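## Task

Scene 1: put the red card into the stand pocket the green card occupied at the start. At the end, each of the two cards must sit by itself in a pocket of the card stand, and the stand must be upright with its entire base resting on the table.

## Robot and tools

Robot: two arms, left_arm (on the +y side) and right_arm, each ending in a four-digit hand with sixteen motors (index, middle, ring, thumb). right_arm holds a right hand; left_arm holds its mirror-image left hand. Base poses as calibrated: left_arm at (-0.021, +0.353, +0.044) m, right_arm at (-0.053, -0.357, +0.024) m. In both scenes the left hand's middle_pip cannot be driven past +70.2 degrees; any larger goal is treated as +70.2 and hand_goal reports that value.

Scene frame: origin at table-top height, midway between the nominal arm bases; +x points out over the table, +z up, +y toward left_arm. Arm names do not correspond to image sides. Reported end_effector_position (metres) and end_effector_quat_wxyz use this frame and may be a few cm off, especially at long reach.

Hand point axes (right hand): +z runs along the straight fingers toward the tips, +x goes across the palm away from the thumb, +y points out of the back so the palm face is at y = -0.062. On the left hand, +x points toward the thumb. A rigid mast near the wrist (x +0.05..+0.10, z -0.16..-0.11, up to y +0.06; x sign flipped on the left hand) can collide with objects. Fingertips carry rubber caps. Straight fingertips reach about 0.12 m beyond the hand point along +z.

execute_actions(actions, cameras): actions is a list of actions. Each action is a table of up to 15 rows, each row one 1/30 s control step; if fewer rows are given, the final row is held for the remaining steps, so every action lasts 0.5 s. Each row has exactly 48 numbers, all in [-1, 1], covering both arms even when only one moves: left_arm dx, dy, dz, rx, ry, rz; then the left hand's 16 motor values; then left current_limit and speed; then the same 24 entries for right_arm. Motor order: index_mcp, index_abd, index_pip, index_dip, middle_mcp, middle_abd, middle_pip, middle_dip, ring_mcp, ring_abd, ring_pip, ring_dip, thumb_cmc, thumb_axl, thumb_mcp, thumb_ipl.

dx..rz are offsets, not poses. They are measured along the scene axes from the arm's Hand target as it stood at the start of that action, and every row refers to that same starting point, not to the row before it. Scale: 1.0 equals 0.6 m of translation or 180 degrees of rotation. rx, ry, rz together form one rotation vector, turning about the Hand target position. Sending the same offset again moves the arm further. Orientation commands are clipped to within 40 degrees of the measured orientation. The hand point often comes to rest short of its target, and the right arm sags under load, so you may need to command a little higher or send the remaining gap as an offset. An all-zero action simply re-requests the current target.

Hand values are absolute goal angles, scaled linearly between each hinge's two stops; they are not offsets. A 0 is an actual goal position. To keep a hand unchanged, resend its hand_goal, hand_current_limit and hand_speed values. Straight positions: _mcp -0.75, _abd 0.00, _pip -0.58, _dip -0.70, thumb_cmc -0.71, thumb_axl -0.68, thumb_mcp -0.23, thumb_ipl -0.17; moving toward +1 bends toward the palm. current_limit maps -1..+1 to 0..550 mA (11 mA minimum). speed sets how fast the motor set-point moves: (speed+1)/2 of 8.5 rad/s. Starting values are +0.4 and -0.6. Grip force grows the further a goal lies beyond the object's surface. A motor that draws 495 mA or more for 5 s shuts down for 10 s, so do not squeeze hard for long.

cameras: list of names (cam_head_left, cam_head_right, cam_high, cam_left_wrist, cam_right_wrist), ["all"], or []. Images are returned only when actions is empty or cameras requests them. zoom_image(camera, region [x0,y0,x1,y1] in pixels, at most 504x504) enlarges part of the most recent image. read_manual gives licence text only. finished_scene(scene) ends scene 1 or 2 for good; the goal must still hold once the robot lets go.

Results include: Hand target (the commanded pose after clipping, which the next offsets start from), end_effector_position at selected steps, joint positions, velocities and torques, and motor temperatures. Per hand, in motor order: hand_goal, hand_measured, hand_current_ma, and hand_state (moving, goal, blocked, overload). Motors above 85 °C trigger a MOTOR HOT line; at 100 °C the arm goes limp for 30-60 s. Holding loads and stretched reaches cause heating.

Avoid: dropping cards, releasing them while they are moving, knocking the stand over or shifting it, hitting anything hard, pressing the two arms or hands against each other (this can fail the scene), and letting anything fall off the table. Objects may occasionally get nudged by outside forces. Faster completion and smooth, low-effort motion are preferred.

Each tool is called after ">>>" as name([rows], argument=value, ...), one row to a line, values as JSON.

## Session

>>> execute_actions(actions=[])

Scene clock: 0.00 s.
left_arm: end_effector_position=(+0.8698, +0.1427, +0.2813) hand_goal=(-0.754, +0.000, -0.576, -0.696, -0.754, +0.000, -0.576, -0.696, -0.754, +0.000, -0.576, -0.696, -0.714, -0.678, -0.226, -0.168) hand_measured=(-0.754, +0.000, -0.576, -0.696, -0.754, +0.000, -0.576, -0.696, -0.754, +0.000, -0.576, -0.696, -0.714, -0.678, -0.226, -0.168) hand_current_ma=(+0, +0, +0, +0, +0, +0, +0, +0, +0, +0, +0, +0, +0, +0, +0, +0) hand_state=(goal, goal, goal, goal, goal, goal, goal, goal, goal, goal, goal, goal, goal, goal, goal, goal) hand_current_limit=0.40 hand_speed=-0.60 end_effector_quat_wxyz=(+0.597, +0.292, +0.710, +0.234) | right_arm: end_effector_position=(+0.7800, -0.3340, +0.3167) hand_goal=(-0.754, +0.000, -0.576, -0.696, -0.754, +0.000, -0.576, -0.696, -0.754, +0.000, -0.576, -0.696, -0.714, -0.678, -0.226, -0.168) hand_measured=(-0.754, +0.000, -0.576, -0.696, -0.754, +0.000, -0.576, -0.696, -0.754, +0.000, -0.576, -0.696, -0.714, -0.678, -0.226, -0.168) hand_current_ma=(+0, +0, +0, +0, +0, +0, +0, +0, +0, +0, +0, +0, +0, +0, +0, +0) hand_state=(goal, goal, goal, goal, goal, goal, goal, goal, goal, goal, goal, goal, goal, goal, goal, goal) hand_current_limit=0.40 hand_speed=-0.60 end_effector_quat_wxyz=(+0.456, +0.638, +0.136, +0.606)
Joint positions: left_arm=[-0.376 2.323 2.004 0.129 -0.358 -0.874] | right_arm=[0.228 2.27 1.804 0.654 0.645 0.602]
Joint velocities: within noise
Joint torques (N m): no reading
Motor temperatures (°C): left_arm=[26 31 26 24 25 24] | right_arm=[26 24 27 28 25 25]
Heat: left arm: hottest shoulder 31 °C; right arm: hottest wrist pitch 28 °C.
Hand target: left_arm +0.8737, +0.1411, +0.2882; +0.605, +0.288, +0.705, +0.234 | right_arm +0.7829, -0.3334, +0.3192; +0.456, +0.635, +0.132, +0.610

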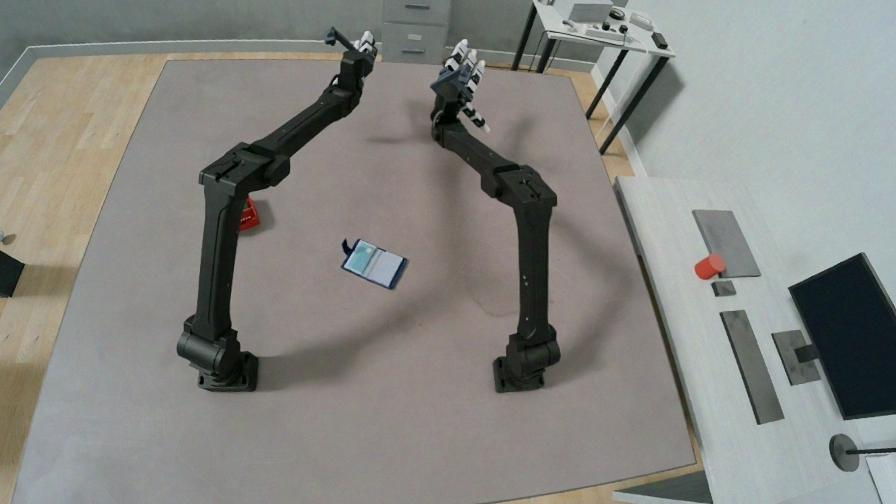

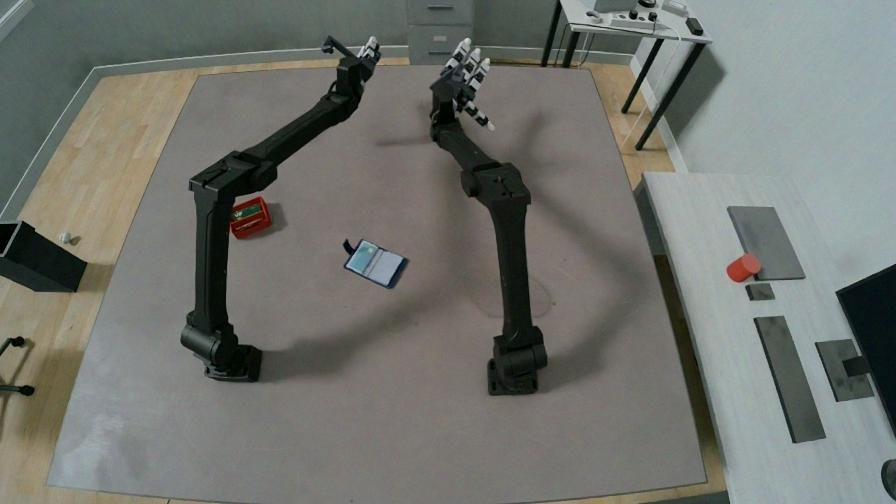

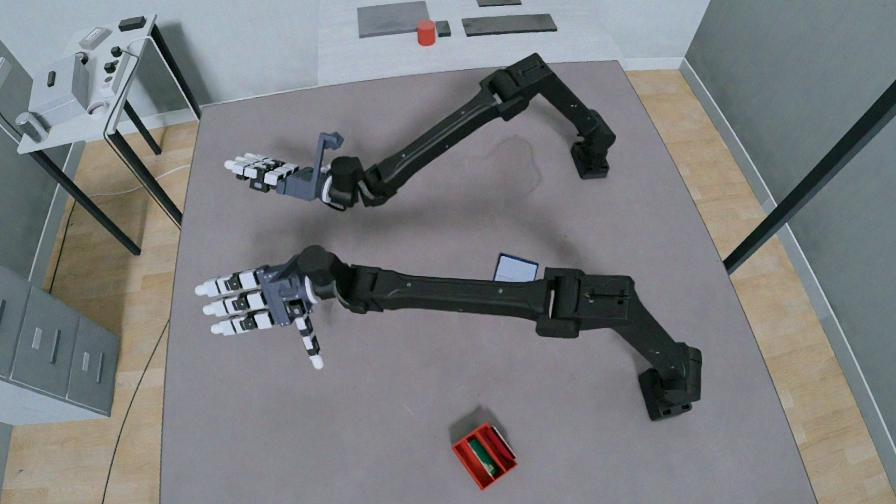

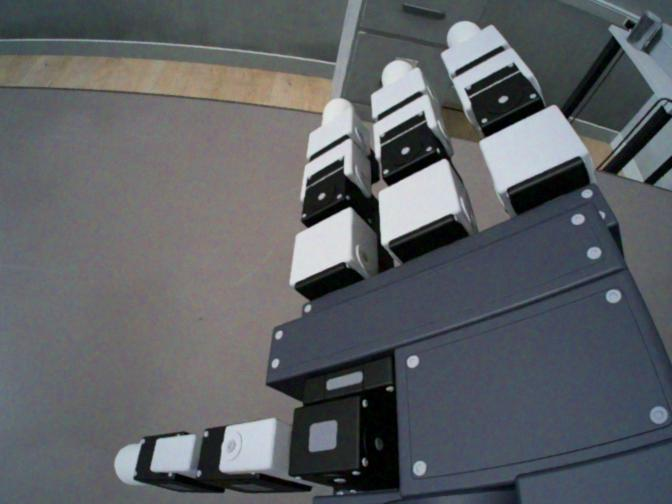

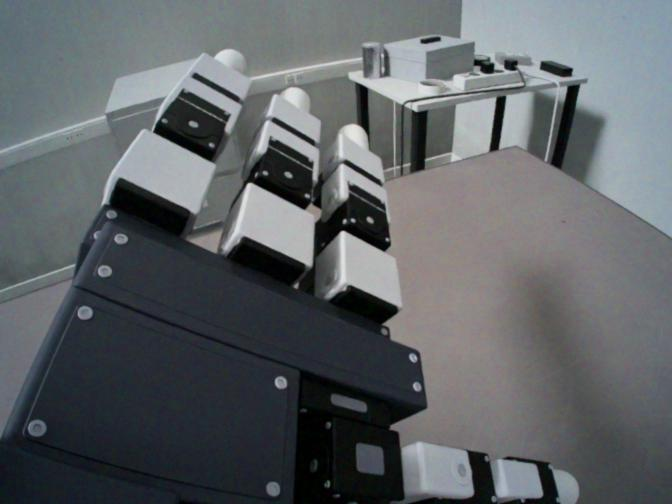

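>>> zoom_image(camera="cam_high", region=[420, 380, 560, 504])

>>> zoom_image(camera="cam_head_right", region=[190, 160, 310, 260])

>>> zoom_image(camera="cam_high", region=[470, 230, 570, 300])

Scaled by 3.600 from the camera's 896x504 image, which has a finer 1280x720 frame.

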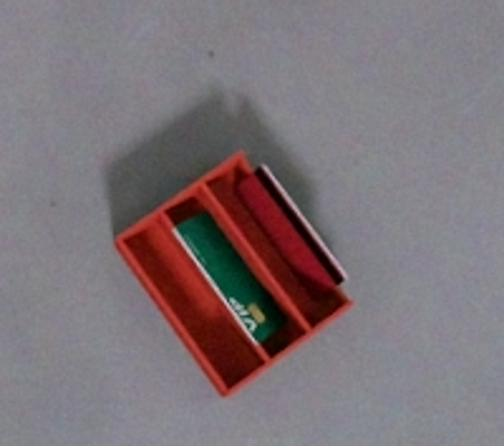

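Scaled by 4.200 from the camera's 896x504 image, which has a finer 1280x720 frame.

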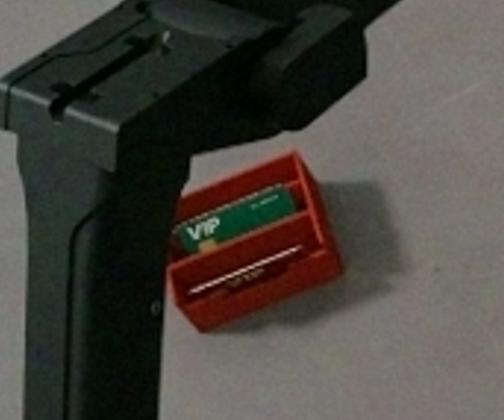

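Scaled by 5.040 from the camera's 896x504 image, which has a finer 1280x720 frame.

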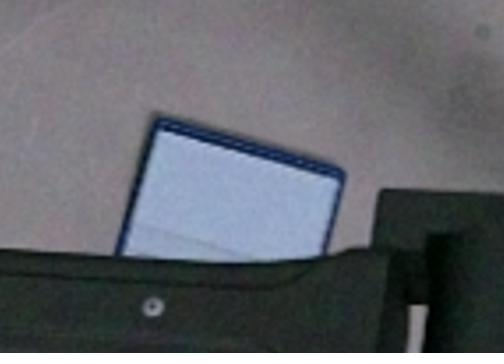

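>>> execute_actions([
  [[-0.117,0.067,0.03,0,0,0,-0.754,0,-0.576,-0.696,-0.754,0,-0.576,-0.696,-0.754,0,-0.576,-0.696,-0.714,-0.678,-0.226,-0.168,0.4,-0.6,0,0,0,0,0,0,-0.754,0,-0.576,-0.696,-0.754,0,-0.576,-0.696,-0.754,0,-0.576,-0.696,-0.714,-0.678,-0.226,-0.168,0.4,-0.6]],
  [[-0.117,0.067,0.03,0,0,0,-0.754,0,-0.576,-0.696,-0.754,0,-0.576,-0.696,-0.754,0,-0.576,-0.696,-0.714,-0.678,-0.226,-0.168,0.4,-0.6,0,0,0,0,0,0,-0.754,0,-0.576,-0.696,-0.754,0,-0.576,-0.696,-0.754,0,-0.576,-0.696,-0.714,-0.678,-0.226,-0.168,0.4,-0.6]],
  [[-0.117,0.067,0.03,0,0,0,-0.754,0,-0.576,-0.696,-0.754,0,-0.576,-0.696,-0.754,0,-0.576,-0.696,-0.714,-0.678,-0.226,-0.168,0.4,-0.6,0,0,0,0,0,0,-0.754,0,-0.576,-0.696,-0.754,0,-0.576,-0.696,-0.754,0,-0.576,-0.696,-0.714,-0.678,-0.226,-0.168,0.4,-0.6]],
  [[-0.117,0.067,0.03,0,0,0,-0.754,0,-0.576,-0.696,-0.754,0,-0.576,-0.696,-0.754,0,-0.576,-0.696,-0.714,-0.678,-0.226,-0.168,0.4,-0.6,0,0,0,0,0,0,-0.754,0,-0.576,-0.696,-0.754,0,-0.576,-0.696,-0.754,0,-0.576,-0.696,-0.714,-0.678,-0.226,-0.168,0.4,-0.6]],
  [[-0.117,0.067,0.03,0,0,0,-0.754,0,-0.576,-0.696,-0.754,0,-0.576,-0.696,-0.754,0,-0.576,-0.696,-0.714,-0.678,-0.226,-0.168,0.4,-0.6,0,0,0,0,0,0,-0.754,0,-0.576,-0.696,-0.754,0,-0.576,-0.696,-0.754,0,-0.576,-0.696,-0.714,-0.678,-0.226,-0.168,0.4,-0.6]],
  [[-0.117,0.067,0.0,0,0,0,-0.754,0,-0.576,-0.696,-0.754,0,-0.576,-0.696,-0.754,0,-0.576,-0.696,-0.714,-0.678,-0.226,-0.168,0.4,-0.6,0,0,0,0,0,0,-0.754,0,-0.576,-0.696,-0.754,0,-0.576,-0.696,-0.754,0,-0.576,-0.696,-0.714,-0.678,-0.226,-0.168,0.4,-0.6]],
], cameras=["all"])

Scene clock: 99.60 s.
left_arm: end_effector_position=(+0.4557, +0.3807, +0.3842) hand_goal=(-0.754, +0.000, -0.576, -0.696, -0.754, +0.000, -0.576, -0.696, -0.754, +0.000, -0.576, -0.696, -0.714, -0.678, -0.226, -0.168) hand_measured=(-0.760, -0.002, -0.576, -0.696, -0.760, -0.002, -0.576, -0.696, -0.760, -0.002, -0.576, -0.696, -0.718, -0.678, -0.226, -0.168) hand_current_ma=(-20, -3, -2, +0, -23, -3, -2, +0, -19, -3, -2, +0, -16, +2, +2, +1) hand_state=(goal, goal, goal, goal, goal, goal, goal, goal, goal, goal, goal, goal, goal, goal, goal, goal) hand_current_limit=0.40 hand_speed=-0.60 end_effector_quat_wxyz=(+0.612, +0.282, +0.701, +0.233) | right_arm: end_effector_position=(+0.7800, -0.3340, +0.3167) hand_goal=(-0.754, +0.000, -0.576, -0.696, -0.754, +0.000, -0.576, -0.696, -0.754, +0.000, -0.576, -0.696, -0.714, -0.678, -0.226, -0.168) hand_measured=(-0.758, +0.000, -0.576, -0.696, -0.758, +0.000, -0.576, -0.696, -0.760, +0.000, -0.576, -0.696, -0.718, -0.678, -0.226, -0.168) hand_current_ma=(-6, +0, +0, +0, -7, +0, +0, +0, -8, +0, +0, +0, -4, +1, +0, +0) hand_state=(goal, goal, goal, goal, goal, goal, goal, goal, goal, goal, goal, goal, goal, goal, goal, goal) hand_current_limit=0.40 hand_speed=-0.60 end_effector_quat_wxyz=(+0.456, +0.638, +0.136, +0.606)
Joint positions: left_arm=[-0.151 1.007 0.598 0.266 -0.136 -0.844] | right_arm=[0.228 2.27 1.804 0.654 0.645 0.602]
Joint torques (N m): left_arm=[-0.44 -6.53 10.59 1.98 0.12 0.16] | right_arm=[0.03 -28.75 8.68 2.51 -0.11 -0.09]
Motor temperatures (°C): left_arm=[25 48 49 25 23 24] | right_arm=[25 43 38 29 24 25]
Heat: left arm: hottest elbow 49 °C; right arm: hottest shoulder 43 °C.
Hand target: left_arm +0.4525, +0.3821, +0.3782; +0.605, +0.288, +0.705, +0.234 | right_arm +0.7829, -0.3334, +0.3192; +0.456, +0.635, +0.132, +0.610
Off the commanded pose: left_arm 0.007 m, 1 deg | right_arm 0.004 m, 1 deg.
Step readings (end_effector_position of left_arm | right_arm):
0: (+0.8698, +0.1427, +0.2813) | (+0.7800, -0.3340, +0.3167)
1: (+0.8697, +0.1427, +0.2810) | (+0.7800, -0.3340, +0.3167)
2: (+0.8683, +0.1433, +0.2793) | (+0.7800, -0.3340, +0.3167)
4: (+0.8557, +0.1485, +0.2738) | (+0.7800, -0.3340, +0.3167)
8: (+0.8278, +0.1620, +0.2661) | (+0.7800, -0.3340, +0.3167)
15: (+0.8101, +0.1742, +0.2888) | (+0.7800, -0.3340, +0.3167)
16: (+0.8085, +0.1750, +0.2923) | (+0.7800, -0.3340, +0.3167)
17: (+0.8052, +0.1772, +0.2947) | (+0.7800, -0.3340, +0.3167)
19: (+0.7882, +0.1851, +0.2950) | (+0.7800, -0.3340, +0.3167)
23: (+0.7558, +0.2032, +0.2974) | (+0.7800, -0.3340, +0.3167)
30: (+0.7390, +0.2180, +0.3196) | (+0.7800, -0.3340, +0.3167)
31: (+0.7378, +0.2189, +0.3207) | (+0.7800, -0.3340, +0.3167)
32: (+0.7349, +0.2201, +0.3206) | (+0.7800, -0.3340, +0.3167)
34: (+0.7184, +0.2275, +0.3160) | (+0.7800, -0.3340, +0.3167)
38: (+0.6839, +0.2449, +0.3114) | (+0.7800, -0.3340, +0.3167)
45: (+0.6687, +0.2587, +0.3366) | (+0.7800, -0.3340, +0.3167)
46: (+0.6677, +0.2591, +0.3390) | (+0.7800, -0.3340, +0.3167)
47: (+0.6650, +0.2604, +0.3396) | (+0.7800, -0.3340, +0.3167)
49: (+0.6491, +0.2662, +0.3362) | (+0.7800, -0.3340, +0.3167)
53: (+0.6135, +0.2857, +0.3354) | (+0.7800, -0.3340, +0.3167)
60: (+0.5979, +0.3005, +0.3623) | (+0.7800, -0.3340, +0.3167)
61: (+0.5970, +0.3006, +0.3637) | (+0.7800, -0.3340, +0.3167)
62: (+0.5948, +0.3013, +0.3634) | (+0.7800, -0.3340, +0.3167)
64: (+0.5801, +0.3058, +0.3591) | (+0.7800, -0.3340, +0.3167)
68: (+0.5443, +0.3269, +0.3593) | (+0.7800, -0.3340, +0.3167)
75: (+0.5261, +0.3414, +0.3889) | (+0.7800, -0.3340, +0.3167)
76: (+0.5254, +0.3413, +0.3893) | (+0.7800, -0.3340, +0.3167)
77: (+0.5236, +0.3419, +0.3881) | (+0.7800, -0.3340, +0.3167)
79: (+0.5104, +0.3458, +0.3798) | (+0.7800, -0.3340, +0.3167)
83: (+0.4745, +0.3690, +0.3677) | (+0.7800, -0.3340, +0.3167)
90: (+0.4560, +0.3813, +0.3851) | (+0.7800, -0.3340, +0.3167)

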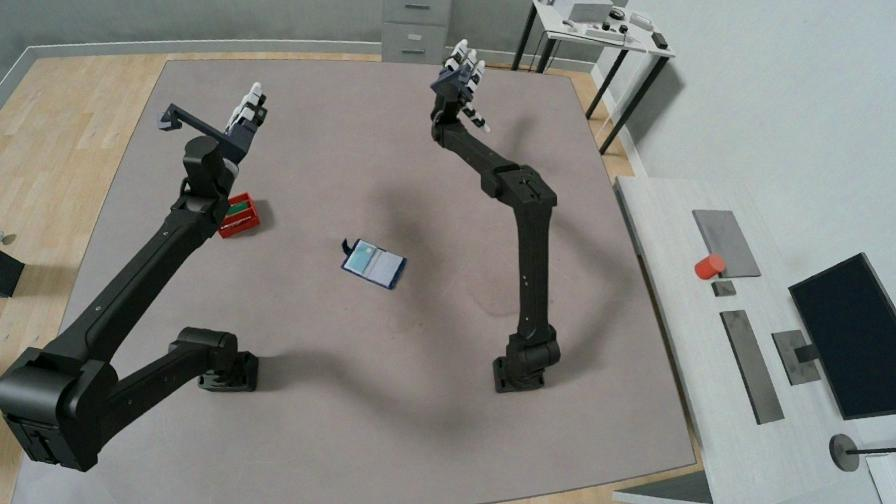

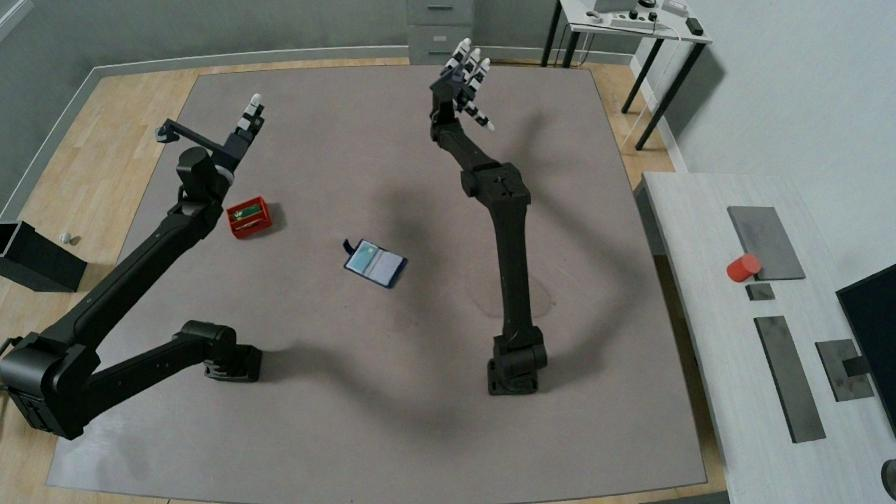

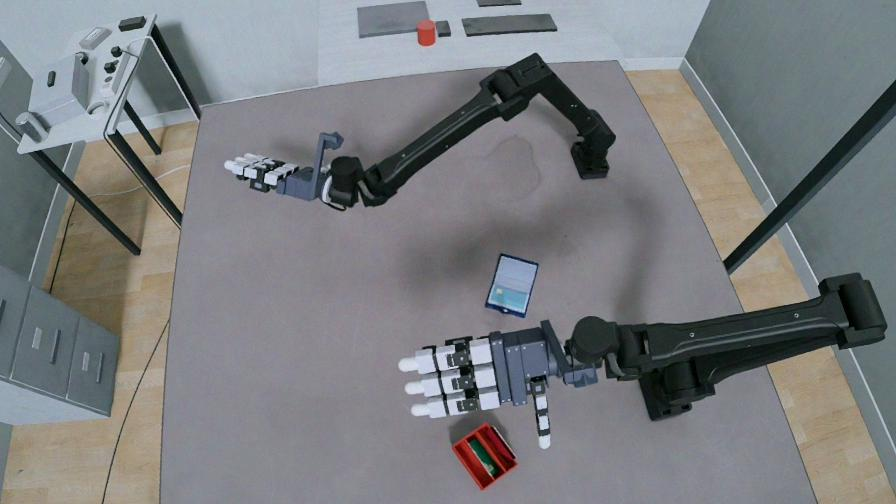

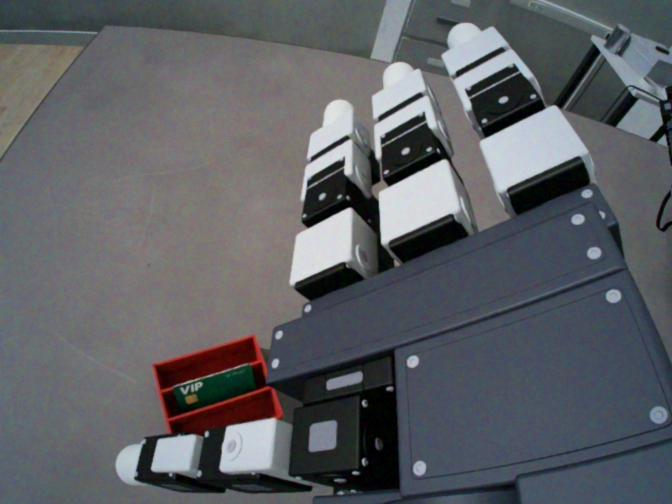

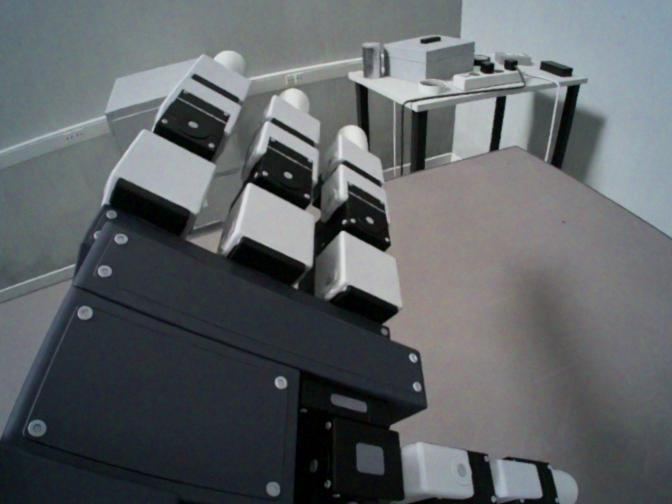

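>>> zoom_image(camera="cam_left_wrist", region=[120, 310, 320, 460])

>>> zoom_image(camera="cam_high", region=[440, 410, 530, 500])

>>> zoom_image(camera="cam_head_right", region=[210, 180, 300, 250])

Scaled by 2.520 from the camera's 672x504 image, which has a finer 960x720 frame.

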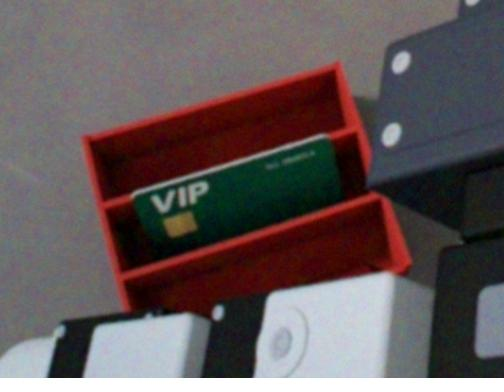

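Scaled by 5.600 from the camera's 896x504 image, which has a finer 1280x720 frame.

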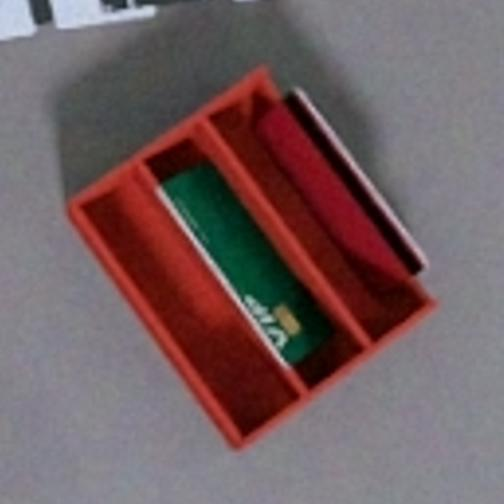

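Scaled by 5.600 from the camera's 896x504 image, which has a finer 1280x720 frame.

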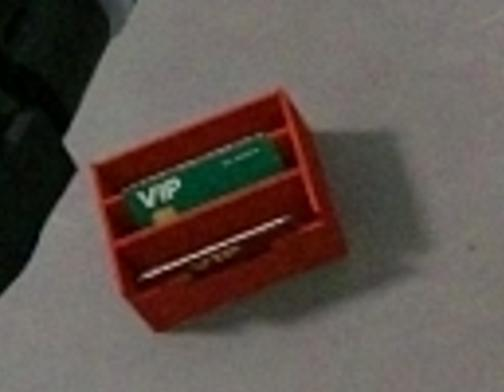

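>>> execute_actions([
  [[-0.075,-0.015,-0.1,0,-0.055,0,-0.754,0,-0.576,-0.696,-0.754,0,-0.576,-0.696,-0.754,0,-0.576,-0.696,-0.714,-0.678,0.787,-0.168,0.4,-0.6,0,0,0,0,0,0,-0.754,0,-0.576,-0.696,-0.754,0,-0.576,-0.696,-0.754,0,-0.576,-0.696,-0.714,-0.678,-0.226,-0.168,0.4,-0.6]],
  [[-0.075,-0.015,-0.12,0,-0.055,0,-0.754,0,-0.576,-0.696,-0.754,0,-0.576,-0.696,-0.754,0,-0.576,-0.696,-0.714,-0.678,0.787,-0.168,0.4,-0.6,0,0,0,0,0,0,-0.754,0,-0.576,-0.696,-0.754,0,-0.576,-0.696,-0.754,0,-0.576,-0.696,-0.714,-0.678,-0.226,-0.168,0.4,-0.6]],
], cameras=["cam_left_wrist","cam_high"])

Scene clock: 126.00 s.
left_arm: end_effector_position=(+0.3561, +0.3690, +0.2415) hand_goal=(-0.754, +0.000, -0.576, -0.696, -0.754, +0.000, -0.576, -0.696, -0.754, +0.000, -0.576, -0.696, -0.714, -0.678, +0.786, -0.168) hand_measured=(-0.760, -0.002, -0.576, -0.696, -0.760, -0.002, -0.576, -0.696, -0.760, -0.002, -0.576, -0.696, -0.718, -0.680, +0.668, -0.168) hand_current_ma=(-21, -3, -2, +0, -25, -3, -2, +0, -20, -3, -2, +0, -12, -6, -385, +1) hand_state=(goal, goal, goal, goal, goal, goal, goal, goal, goal, goal, goal, goal, goal, goal, blocked, goal) hand_current_limit=0.40 hand_speed=-0.60 end_effector_quat_wxyz=(+0.694, +0.248, +0.622, +0.266) | right_arm: end_effector_position=(+0.7800, -0.3340, +0.3167) hand_goal=(-0.754, +0.000, -0.576, -0.696, -0.754, +0.000, -0.576, -0.696, -0.754, +0.000, -0.576, -0.696, -0.714, -0.678, -0.226, -0.168) hand_measured=(-0.758, +0.000, -0.576, -0.696, -0.758, +0.000, -0.576, -0.696, -0.760, +0.000, -0.576, -0.696, -0.718, -0.678, -0.226, -0.168) hand_current_ma=(-6, +0, +0, +0, -7, +0, +0, +0, -8, +0, +0, +0, -4, +1, +0, +0) hand_state=(goal, goal, goal, goal, goal, goal, goal, goal, goal, goal, goal, goal, goal, goal, goal, goal) hand_current_limit=0.40 hand_speed=-0.60 end_effector_quat_wxyz=(+0.456, +0.638, +0.136, +0.606)
Joint positions: left_arm=[-0.276 1.57 0.137 1.54 -0.266 -0.798] | right_arm=[0.228 2.27 1.804 0.654 0.645 0.602]
Joint torques (N m): left_arm=[-1.49 -5.3 5.5 3.48 -0.07 0.14] | right_arm=[0.03 -28.75 8.7 2.5 -0.11 -0.08]
Motor temperatures (°C): left_arm=[25 42 48 24 23 24] | right_arm=[25 45 39 28 24 25]
Heat: left arm: hottest elbow 48 °C; right arm: hottest shoulder 45 °C.
Hand target: left_arm +0.3625, +0.3641, +0.2462; +0.717, +0.243, +0.591, +0.280 | right_arm +0.7829, -0.3334, +0.3192; +0.456, +0.635, +0.132, +0.610
Off the commanded pose: left_arm 0.009 m, 5 deg | right_arm 0.004 m, 1 deg.
joint sent to its limit (left arm) — joint 4 (wrist pitch), upper limit. The joint targets are off in orientation, not in position.
Step readings (end_effector_position of left_arm | right_arm):
0: (+0.4557, +0.3807, +0.3842) | (+0.7800, -0.3340, +0.3167)
1: (+0.4554, +0.3807, +0.3832) | (+0.7800, -0.3340, +0.3167)
2: (+0.4531, +0.3812, +0.3813) | (+0.7800, -0.3340, +0.3167)
4: (+0.4420, +0.3828, +0.3716) | (+0.7800, -0.3340, +0.3167)
8: (+0.4138, +0.3819, +0.3273) | (+0.7800, -0.3340, +0.3167)
15: (+0.4065, +0.3766, +0.3155) | (+0.7800, -0.3340, +0.3167)
16: (+0.4063, +0.3765, +0.3168) | (+0.7800, -0.3340, +0.3167)
17: (+0.4034, +0.3767, +0.3179) | (+0.7800, -0.3340, +0.3167)
19: (+0.3919, +0.3762, +0.3128) | (+0.7800, -0.3340, +0.3167)
23: (+0.3667, +0.3725, +0.2685) | (+0.7800, -0.3340, +0.3167)
30: (+0.3594, +0.3687, +0.2381) | (+0.7800, -0.3340, +0.3167)
Images, in order (width x height): cam_high 896x504, cam_left_wrist 672x504.

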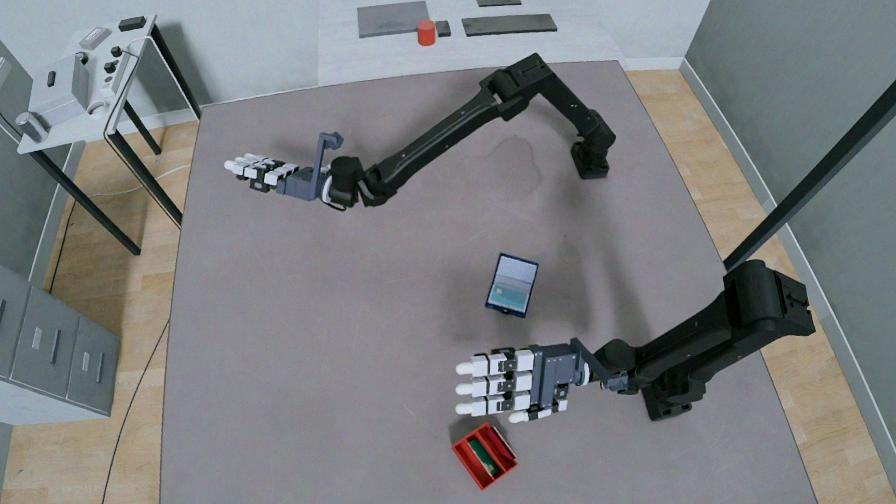

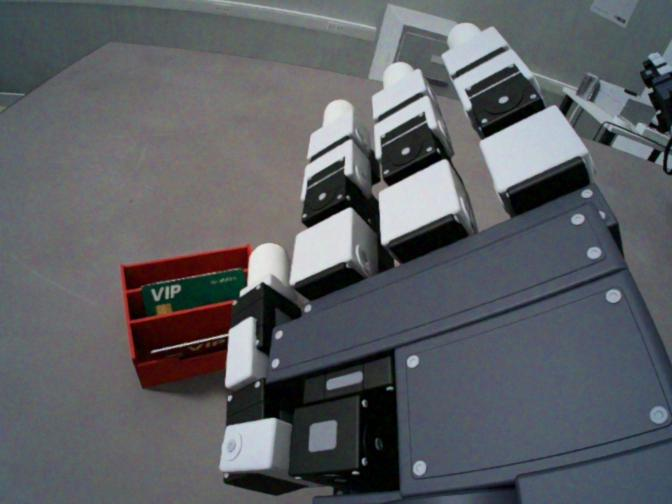

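>>> zoom_image(camera="cam_left_wrist", region=[110, 230, 260, 400])

Scaled by 2.965 from the camera's 672x504 image, which has a finer 960x720 frame.

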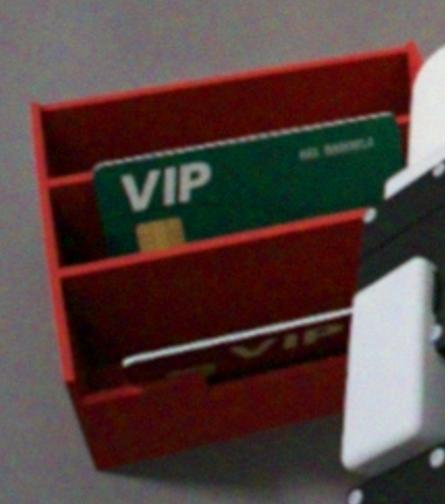

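>>> execute_actions([
  [[0.0,0.05,0.19,-0.0715,0.119,0.0658,-0.754,0,-0.576,-0.696,0.616,0,-0.2,-0.696,-0.754,0,-0.576,-0.696,-0.714,-0.678,-0.226,-0.168,0.4,-0.6,0,0,0,0,0,0,-0.754,0,-0.576,-0.696,-0.754,0,-0.576,-0.696,-0.754,0,-0.576,-0.696,-0.714,-0.678,-0.226,-0.168,0.4,-0.6]],
  [[0.0,0.05,0.03,-0.0715,0.119,0.0658,-0.754,0.3,-0.576,-0.696,0.616,0,0.448,-0.406,-0.754,-0.3,-0.576,-0.696,-0.714,-0.678,-0.226,-0.168,0.4,-0.6,0,0,0,0,0,0,-0.754,0,-0.576,-0.696,-0.754,0,-0.576,-0.696,-0.754,0,-0.576,-0.696,-0.714,-0.678,-0.226,-0.168,0.4,-0.6]],
  [[0.0,0.05,0.0,-0.0715,0.119,0.0658,-0.754,0.3,-0.576,-0.696,0.616,0,0.448,-0.406,-0.754,-0.3,-0.576,-0.696,-0.714,-0.678,-0.226,-0.168,0.4,-0.6,0,0,0,0,0,0,-0.754,0,-0.576,-0.696,-0.754,0,-0.576,-0.696,-0.754,0,-0.576,-0.696,-0.714,-0.678,-0.226,-0.168,0.4,-0.6]],
  [[0.0,0.05,0.0,-0.0715,0.119,0.0658,-0.754,0.3,-0.576,-0.696,0.616,0,0.448,-0.406,-0.754,-0.3,-0.576,-0.696,-0.714,-0.678,-0.226,-0.168,0.4,-0.6,0,0,0,0,0,0,-0.754,0,-0.576,-0.696,-0.754,0,-0.576,-0.696,-0.754,0,-0.576,-0.696,-0.714,-0.678,-0.226,-0.168,0.4,-0.6]],
], cameras=["all"])

Scene clock: 190.60 s.
left_arm: end_effector_position=(+0.3519, +0.4838, +0.3649) hand_goal=(-0.754, +0.300, -0.576, -0.696, +0.616, +0.000, +0.448, -0.406, -0.754, -0.300, -0.576, -0.696, -0.714, -0.678, -0.226, -0.168) hand_measured=(-0.756, +0.294, -0.576, -0.696, +0.608, -0.002, +0.446, -0.408, -0.754, -0.300, -0.576, -0.696, -0.718, -0.680, -0.220, -0.168) hand_current_ma=(-4, -19, -2, +0, -30, -7, -5, -8, -2, +0, -2, +0, -10, -8, +24, +1) hand_state=(goal, goal, goal, goal, goal, goal, goal, goal, goal, goal, goal, goal, goal, goal, goal, goal) hand_current_limit=0.40 hand_speed=-0.60 end_effector_quat_wxyz=(+0.015, -0.159, +0.987, +0.034) | right_arm: end_effector_position=(+0.7800, -0.3340, +0.3167) hand_goal=(-0.754, +0.000, -0.576, -0.696, -0.754, +0.000, -0.576, -0.696, -0.754, +0.000, -0.576, -0.696, -0.714, -0.678, -0.226, -0.168) hand_measured=(-0.758, +0.000, -0.576, -0.696, -0.758, +0.000, -0.576, -0.696, -0.760, +0.000, -0.576, -0.696, -0.718, -0.678, -0.226, -0.168) hand_current_ma=(-6, +0, +0, +0, -7, +0, +0, +0, -8, +0, +0, +0, -4, +1, +0, +0) hand_state=(goal, goal, goal, goal, goal, goal, goal, goal, goal, goal, goal, goal, goal, goal, goal, goal) hand_current_limit=0.40 hand_speed=-0.60 end_effector_quat_wxyz=(+0.456, +0.638, +0.136, +0.606)
Joint positions: left_arm=[0.112 1.438 1.566 -1.672 -0.07 -1.783] | right_arm=[0.228 2.27 1.804 0.654 0.645 0.602]
Joint torques (N m): left_arm=[-0.67 -9.93 14.67 -0.12 -0.07 -0.08] | right_arm=[0.09 -28.86 8.69 2.51 -0.1 -0.08]
Motor temperatures (°C): left_arm=[25 35 38 25 22 24] | right_arm=[25 48 40 28 23 24]
Heat: left arm: hottest elbow 38 °C; right arm: hottest shoulder 48 °C.
Hand target: left_arm +0.3624, +0.4842, +0.3783; +0.026, -0.165, +0.985, +0.031 | right_arm +0.7829, -0.3334, +0.3192; +0.456, +0.635, +0.132, +0.610
Off the commanded pose: left_arm 0.017 m, 2 deg | right_arm 0.004 m, 1 deg.
Step readings (end_effector_position of left_arm | right_arm):
0: (+0.3561, +0.3689, +0.2415) | (+0.7800, -0.3340, +0.3167)
1: (+0.3559, +0.3696, +0.2417) | (+0.7800, -0.3340, +0.3167)
2: (+0.3556, +0.3728, +0.2419) | (+0.7800, -0.3340, +0.3167)
4: (+0.3547, +0.3813, +0.2531) | (+0.7800, -0.3340, +0.3167)
8: (+0.3420, +0.3975, +0.3221) | (+0.7800, -0.3340, +0.3167)
15: (+0.3396, +0.4016, +0.3618) | (+0.7800, -0.3340, +0.3167)
16: (+0.3409, +0.4010, +0.3571) | (+0.7800, -0.3340, +0.3167)
17: (+0.3407, +0.4030, +0.3517) | (+0.7800, -0.3340, +0.3167)
19: (+0.3386, +0.4106, +0.3434) | (+0.7800, -0.3340, +0.3167)
23: (+0.3418, +0.4183, +0.3467) | (+0.7800, -0.3340, +0.3167)
30: (+0.3503, +0.4188, +0.3614) | (+0.7800, -0.3340, +0.3167)
31: (+0.3500, +0.4194, +0.3624) | (+0.7800, -0.3340, +0.3167)
32: (+0.3488, +0.4214, +0.3626) | (+0.7800, -0.3340, +0.3167)
34: (+0.3463, +0.4296, +0.3633) | (+0.7800, -0.3340, +0.3167)
38: (+0.3496, +0.4464, +0.3663) | (+0.7800, -0.3340, +0.3167)
45: (+0.3563, +0.4529, +0.3609) | (+0.7800, -0.3340, +0.3167)
46: (+0.3561, +0.4527, +0.3595) | (+0.7800, -0.3340, +0.3167)
47: (+0.3535, +0.4523, +0.3575) | (+0.7800, -0.3340, +0.3167)
49: (+0.3491, +0.4544, +0.3582) | (+0.7800, -0.3340, +0.3167)
53: (+0.3557, +0.4757, +0.3686) | (+0.7800, -0.3340, +0.3167)
60: (+0.3538, +0.4858, +0.3600) | (+0.7800, -0.3340, +0.3167)

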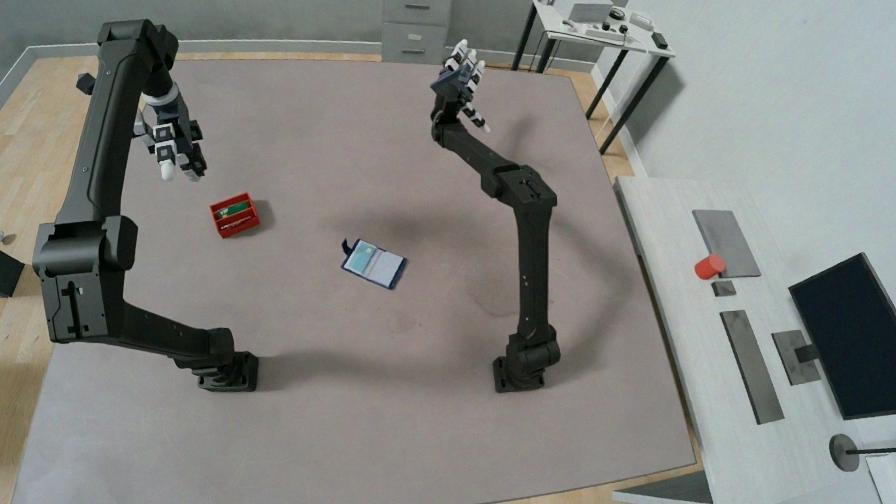

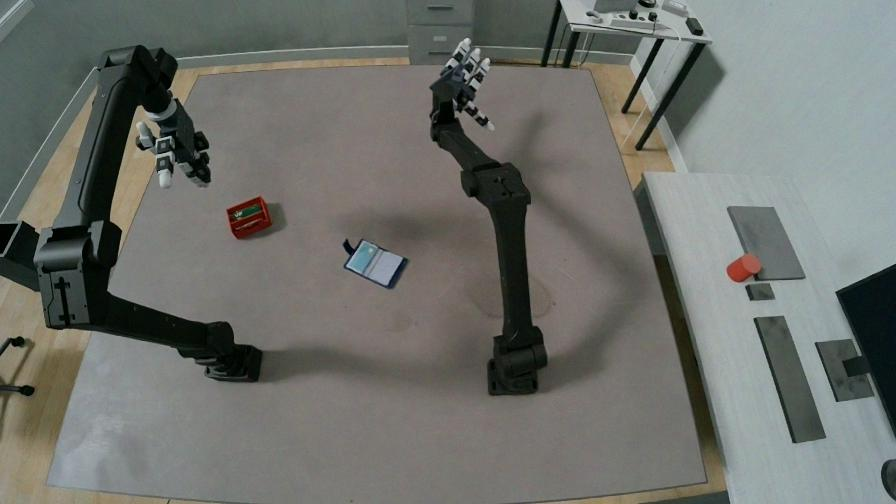

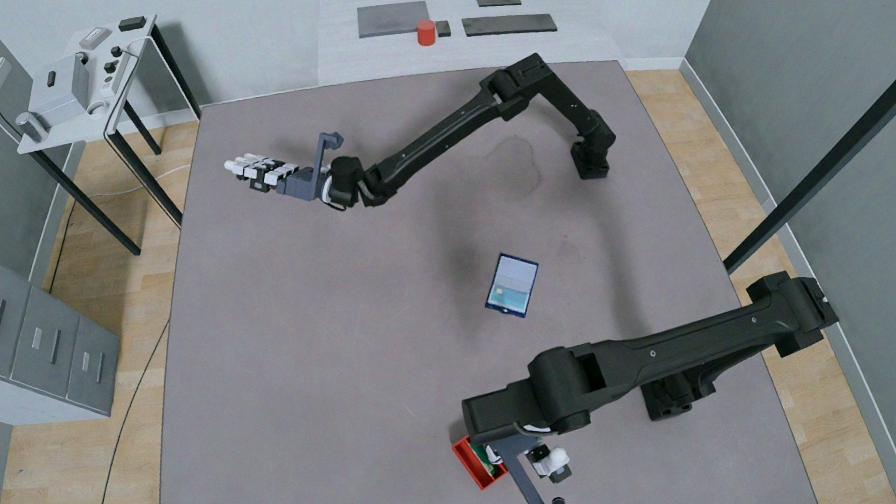

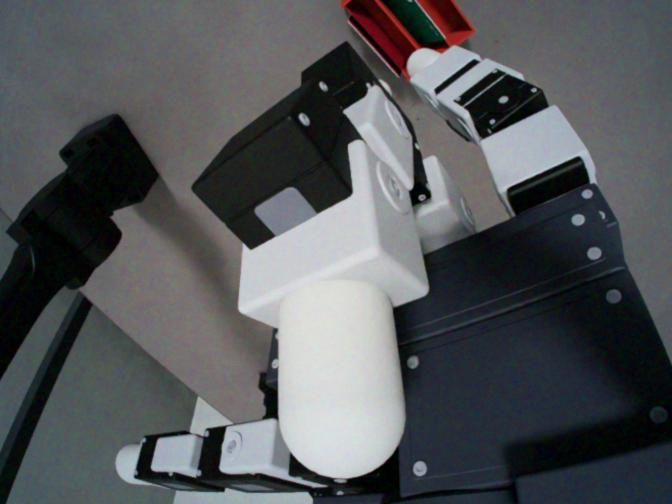

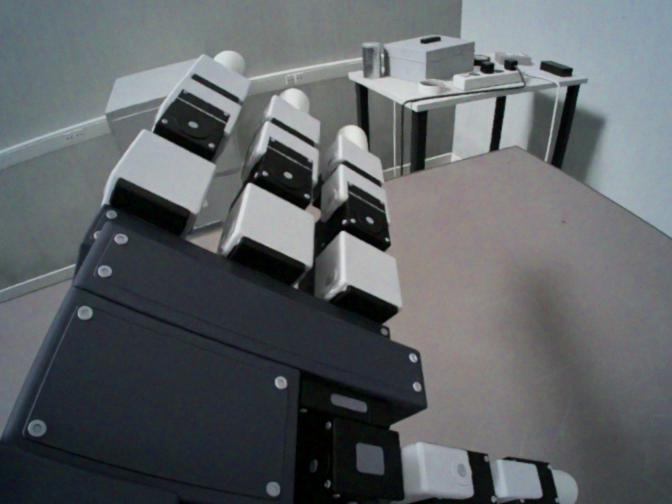

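>>> execute_actions([
  [[0.0,0.0,0.0,-0.0223,0.0129,0.0057,-0.671,0.3,-0.576,-0.696,-0.9,0,-0.9,-0.9,-0.671,-0.3,-0.576,-0.696,-0.714,-0.678,-0.226,-0.168,0.4,-0.6,0,0,0,0,0,0,-0.754,0,-0.576,-0.696,-0.754,0,-0.576,-0.696,-0.754,0,-0.576,-0.696,-0.714,-0.678,-0.226,-0.168,0.4,-0.6]],
  [[0.027,-0.033,-0.16,0,0,0,-0.671,0.3,-0.576,-0.696,-1,0,-1,-1,-0.671,-0.3,-0.576,-0.696,-0.714,-0.678,-0.226,-0.168,0.4,-0.6,0,0,0,0,0,0,-0.754,0,-0.576,-0.696,-0.754,0,-0.576,-0.696,-0.754,0,-0.576,-0.696,-0.714,-0.678,-0.226,-0.168,0.4,-0.6]],
], cameras=["cam_left_wrist","cam_high","cam_head_right"])

Scene clock: 207.97 s.
left_arm: end_effector_position=(+0.3748, +0.4660, +0.2855) hand_goal=(-0.672, +0.300, -0.576, -0.696, -1.000, +0.000, -1.000, -1.000, -0.672, -0.300, -0.576, -0.696, -0.714, -0.678, -0.226, -0.168) hand_measured=(-0.702, +0.284, -0.590, -0.696, -0.374, -0.002, -0.718, -0.998, -0.702, -0.286, -0.590, -0.696, -0.716, -0.680, -0.220, -0.168) hand_current_ma=(-127, -52, -53, +0, +385, -7, +385, +9, -122, +47, -49, -1, -7, -8, +24, +1) hand_state=(blocked, goal, goal, goal, blocked, goal, blocked, goal, blocked, goal, goal, goal, goal, goal, goal, goal) hand_current_limit=0.40 hand_speed=-0.60 end_effector_quat_wxyz=(-0.002, -0.171, +0.985, +0.001) | right_arm: end_effector_position=(+0.7800, -0.3340, +0.3167) hand_goal=(-0.754, +0.000, -0.576, -0.696, -0.754, +0.000, -0.576, -0.696, -0.754, +0.000, -0.576, -0.696, -0.714, -0.678, -0.226, -0.168) hand_measured=(-0.758, +0.000, -0.576, -0.696, -0.758, +0.000, -0.576, -0.696, -0.760, +0.000, -0.576, -0.696, -0.718, -0.678, -0.226, -0.168) hand_current_ma=(-6, +0, +0, +0, -7, +0, +0, +0, -8, +0, +0, +0, -4, +1, +0, +0) hand_state=(goal, goal, goal, goal, goal, goal, goal, goal, goal, goal, goal, goal, goal, goal, goal, goal) hand_current_limit=0.40 hand_speed=-0.60 end_effector_quat_wxyz=(+0.456, +0.638, +0.136, +0.606)
Joint positions: left_arm=[0.095 1.511 1.449 -1.513 -0.001 -1.824] | right_arm=[0.228 2.27 1.804 0.654 0.645 0.602]
Joint torques (N m): left_arm=[-1.38 -11.34 10.17 0.87 -0.03 -0.09] | right_arm=[0.03 -28.86 8.68 2.51 -0.1 -0.08]
Heat: left arm: hottest elbow 42 °C; right arm: hottest shoulder 49 °C.
Hand target: left_arm +0.3786, +0.4644, +0.2822; +0.000, -0.174, +0.985, +0.000 | right_arm +0.7829, -0.3334, +0.3192; +0.456, +0.635, +0.132, +0.610
Off the commanded pose: left_arm 0.005 m, 0 deg | right_arm 0.004 m, 1 deg.
Step readings (end_effector_position of left_arm | right_arm):
0: (+0.3518, +0.4837, +0.3649) | (+0.7800, -0.3340, +0.3167)
1: (+0.3518, +0.4836, +0.3648) | (+0.7800, -0.3340, +0.3167)
2: (+0.3518, +0.4819, +0.3644) | (+0.7800, -0.3340, +0.3167)
4: (+0.3510, +0.4796, +0.3639) | (+0.7800, -0.3340, +0.3167)
8: (+0.3508, +0.4793, +0.3667) | (+0.7800, -0.3340, +0.3167)
15: (+0.3504, +0.4810, +0.3681) | (+0.7800, -0.3340, +0.3167)
16: (+0.3504, +0.4810, +0.3680) | (+0.7800, -0.3340, +0.3167)
17: (+0.3518, +0.4805, +0.3669) | (+0.7800, -0.3340, +0.3167)
19: (+0.3594, +0.4787, +0.3567) | (+0.7800, -0.3340, +0.3167)
23: (+0.3642, +0.4718, +0.3196) | (+0.7800, -0.3340, +0.3167)
30: (+0.3741, +0.4660, +0.2857) | (+0.7800, -0.3340, +0.3167)
Images, in order (width x height): cam_head_right 896x504, cam_high 896x504, cam_left_wrist 672x504.

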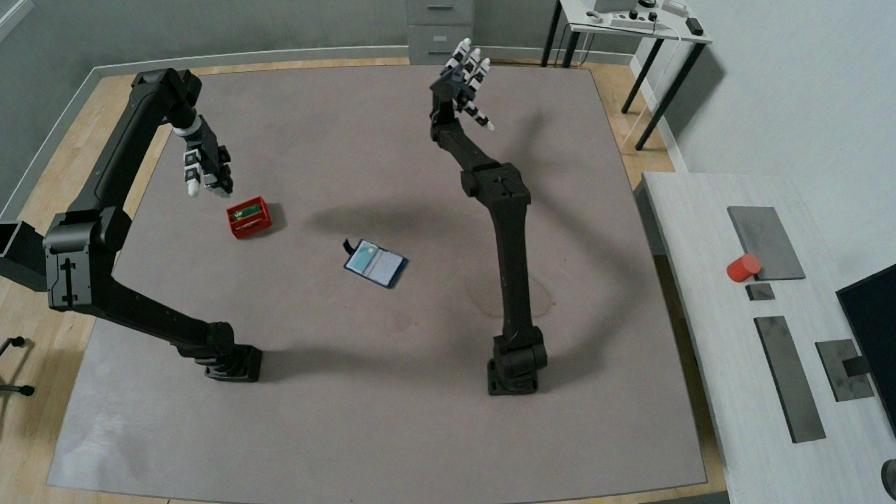

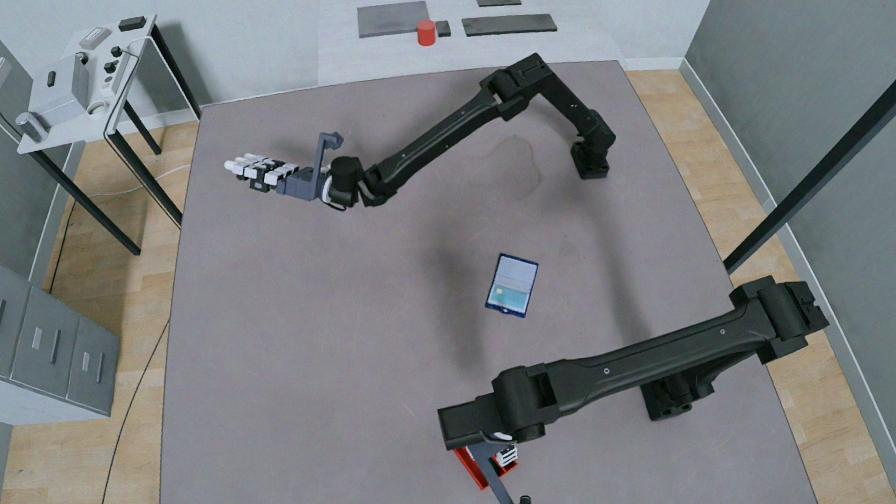

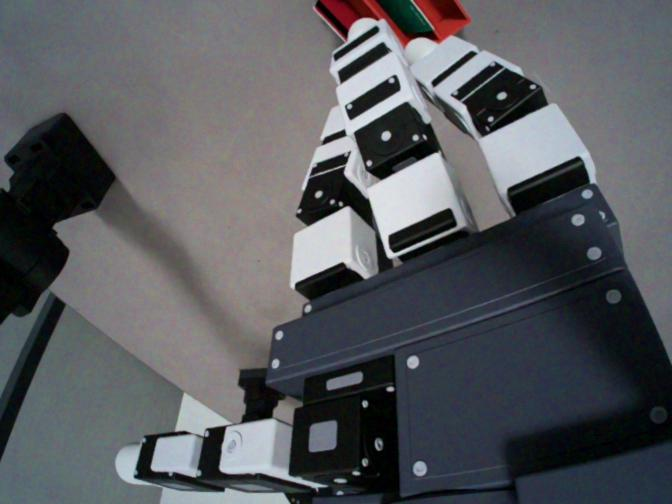

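>>> execute_actions([
  [[0.0,0.0,0.0,0,0,0,-0.671,-0.1,-0.576,-0.696,-0.5,0,-0.7,-0.9,-0.671,0.1,-0.576,-0.696,-0.714,-0.678,-0.226,-0.168,0.4,-0.4,0,0,0,0,0,0,-0.754,0,-0.576,-0.696,-0.754,0,-0.576,-0.696,-0.754,0,-0.576,-0.696,-0.714,-0.678,-0.226,-0.168,0.4,-0.6]],
  [[0,0,0,0,0,0,-0.671,-0.1,-0.576,-0.696,-1,0,-1,-1,-0.671,0.1,-0.576,-0.696,-0.714,-0.678,-0.226,-0.168,0.4,-0.4,0,0,0,0,0,0,-0.754,0,-0.576,-0.696,-0.754,0,-0.576,-0.696,-0.754,0,-0.576,-0.696,-0.714,-0.678,-0.226,-0.168,0.4,-0.6]],
  [[0,0,0,0,0,0,-0.671,0.3,-0.576,-0.696,-1,0,-1,-1,-0.671,-0.3,-0.576,-0.696,-0.714,-0.678,-0.226,-0.168,0.4,-0.4,0,0,0,0,0,0,-0.754,0,-0.576,-0.696,-0.754,0,-0.576,-0.696,-0.754,0,-0.576,-0.696,-0.714,-0.678,-0.226,-0.168,0.4,-0.6]],
], cameras=["cam_left_wrist","cam_high","cam_head_right"])

Scene clock: 213.57 s.
left_arm: end_effector_position=(+0.3747, +0.4659, +0.2855) hand_goal=(-0.672, +0.300, -0.576, -0.696, -1.000, +0.000, -1.000, -1.000, -0.672, -0.300, -0.576, -0.696, -0.714, -0.678, -0.226, -0.168) hand_measured=(-0.674, +0.294, -0.578, -0.696, -0.986, -0.002, -0.994, -0.996, -0.674, -0.294, -0.578, -0.696, -0.716, -0.680, -0.220, -0.168) hand_current_ma=(-6, -18, -8, +0, +51, -7, +23, +11, -6, +16, -8, -1, -7, -8, +24, +1) hand_state=(goal, goal, goal, goal, goal, goal, goal, goal, goal, goal, goal, goal, goal, goal, goal, goal) hand_current_limit=0.40 hand_speed=-0.40 end_effector_quat_wxyz=(-0.002, -0.172, +0.985, +0.001) | right_arm: end_effector_position=(+0.7800, -0.3340, +0.3167) hand_goal=(-0.754, +0.000, -0.576, -0.696, -0.754, +0.000, -0.576, -0.696, -0.754, +0.000, -0.576, -0.696, -0.714, -0.678, -0.226, -0.168) hand_measured=(-0.758, +0.000, -0.576, -0.696, -0.758, +0.000, -0.576, -0.696, -0.760, +0.000, -0.576, -0.696, -0.718, -0.678, -0.226, -0.168) hand_current_ma=(-6, +0, +0, +0, -7, +0, +0, +0, -8, +0, +0, +0, -4, +1, +0, +0) hand_state=(goal, goal, goal, goal, goal, goal, goal, goal, goal, goal, goal, goal, goal, goal, goal, goal) hand_current_limit=0.40 hand_speed=-0.60 end_effector_quat_wxyz=(+0.456, +0.638, +0.136, +0.606)
Joint positions: left_arm=[0.095 1.511 1.449 -1.513 -0.001 -1.825] | right_arm=[0.228 2.27 1.804 0.654 0.645 0.602]
Joint torques (N m): left_arm=[-1.14 -11.46 10.21 0.83 0 -0.09] | right_arm=[0.03 -28.81 8.69 2.5 -0.1 -0.07]
Heat: left arm: hottest elbow 42 °C; right arm: hottest shoulder 49 °C.
Hand target: left_arm +0.3786, +0.4644, +0.2823; +0.000, -0.174, +0.985, +0.000 | right_arm +0.7829, -0.3334, +0.3192; +0.456, +0.635, +0.132, +0.610
Off the commanded pose: left_arm 0.005 m, 0 deg | right_arm 0.004 m, 1 deg.
Step readings (end_effector_position of left_arm | right_arm):
0: (+0.3748, +0.4659, +0.2855) | (+0.7800, -0.3340, +0.3167)
1: (+0.3748, +0.4659, +0.2855) | (+0.7800, -0.3340, +0.3167)
2: (+0.3748, +0.4659, +0.2855) | (+0.7800, -0.3340, +0.3167)
4: (+0.3747, +0.4659, +0.2855) | (+0.7800, -0.3340, +0.3167)
8: (+0.3747, +0.4659, +0.2855) | (+0.7800, -0.3340, +0.3167)
15: (+0.3747, +0.4659, +0.2855) | (+0.7800, -0.3340, +0.3167)
16: (+0.3747, +0.4659, +0.2855) | (+0.7800, -0.3340, +0.3167)
17: (+0.3747, +0.4659, +0.2855) | (+0.7800, -0.3340, +0.3167)
19: (+0.3747, +0.4659, +0.2855) | (+0.7800, -0.3340, +0.3167)
23: (+0.3747, +0.4659, +0.2855) | (+0.7800, -0.3340, +0.3167)
30: (+0.3747, +0.4659, +0.2855) | (+0.7800, -0.3340, +0.3167)
31: (+0.3747, +0.4659, +0.2855) | (+0.7800, -0.3340, +0.3167)
32: (+0.3747, +0.4659, +0.2855) | (+0.7800, -0.3340, +0.3167)
34: (+0.3747, +0.4659, +0.2855) | (+0.7800, -0.3340, +0.3167)
38: (+0.3747, +0.4659, +0.2855) | (+0.7800, -0.3340, +0.3167)
45: (+0.3747, +0.4659, +0.2855) | (+0.7800, -0.3340, +0.3167)
Images, in order (width x height): cam_head_right 896x504, cam_high 896x504, cam_left_wrist 672x504.

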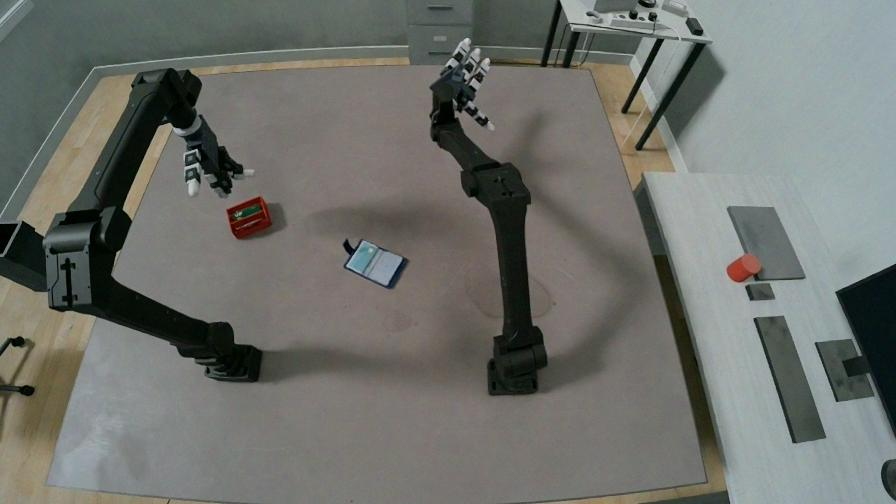

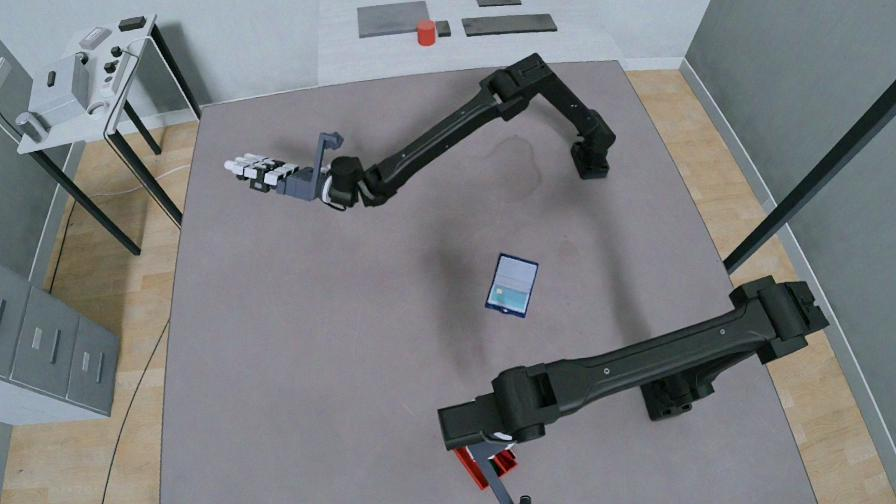

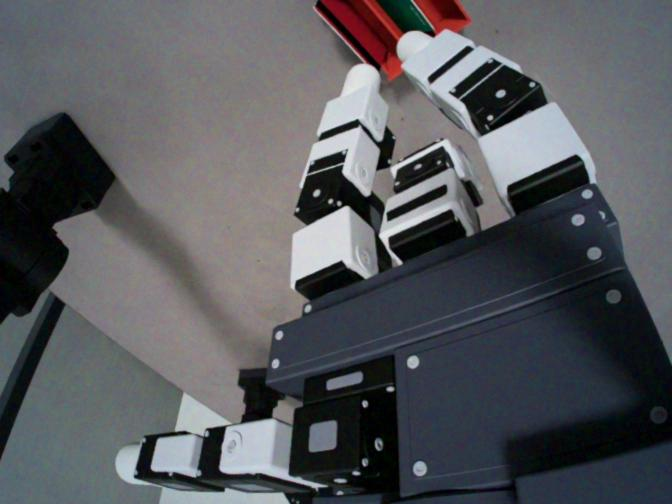

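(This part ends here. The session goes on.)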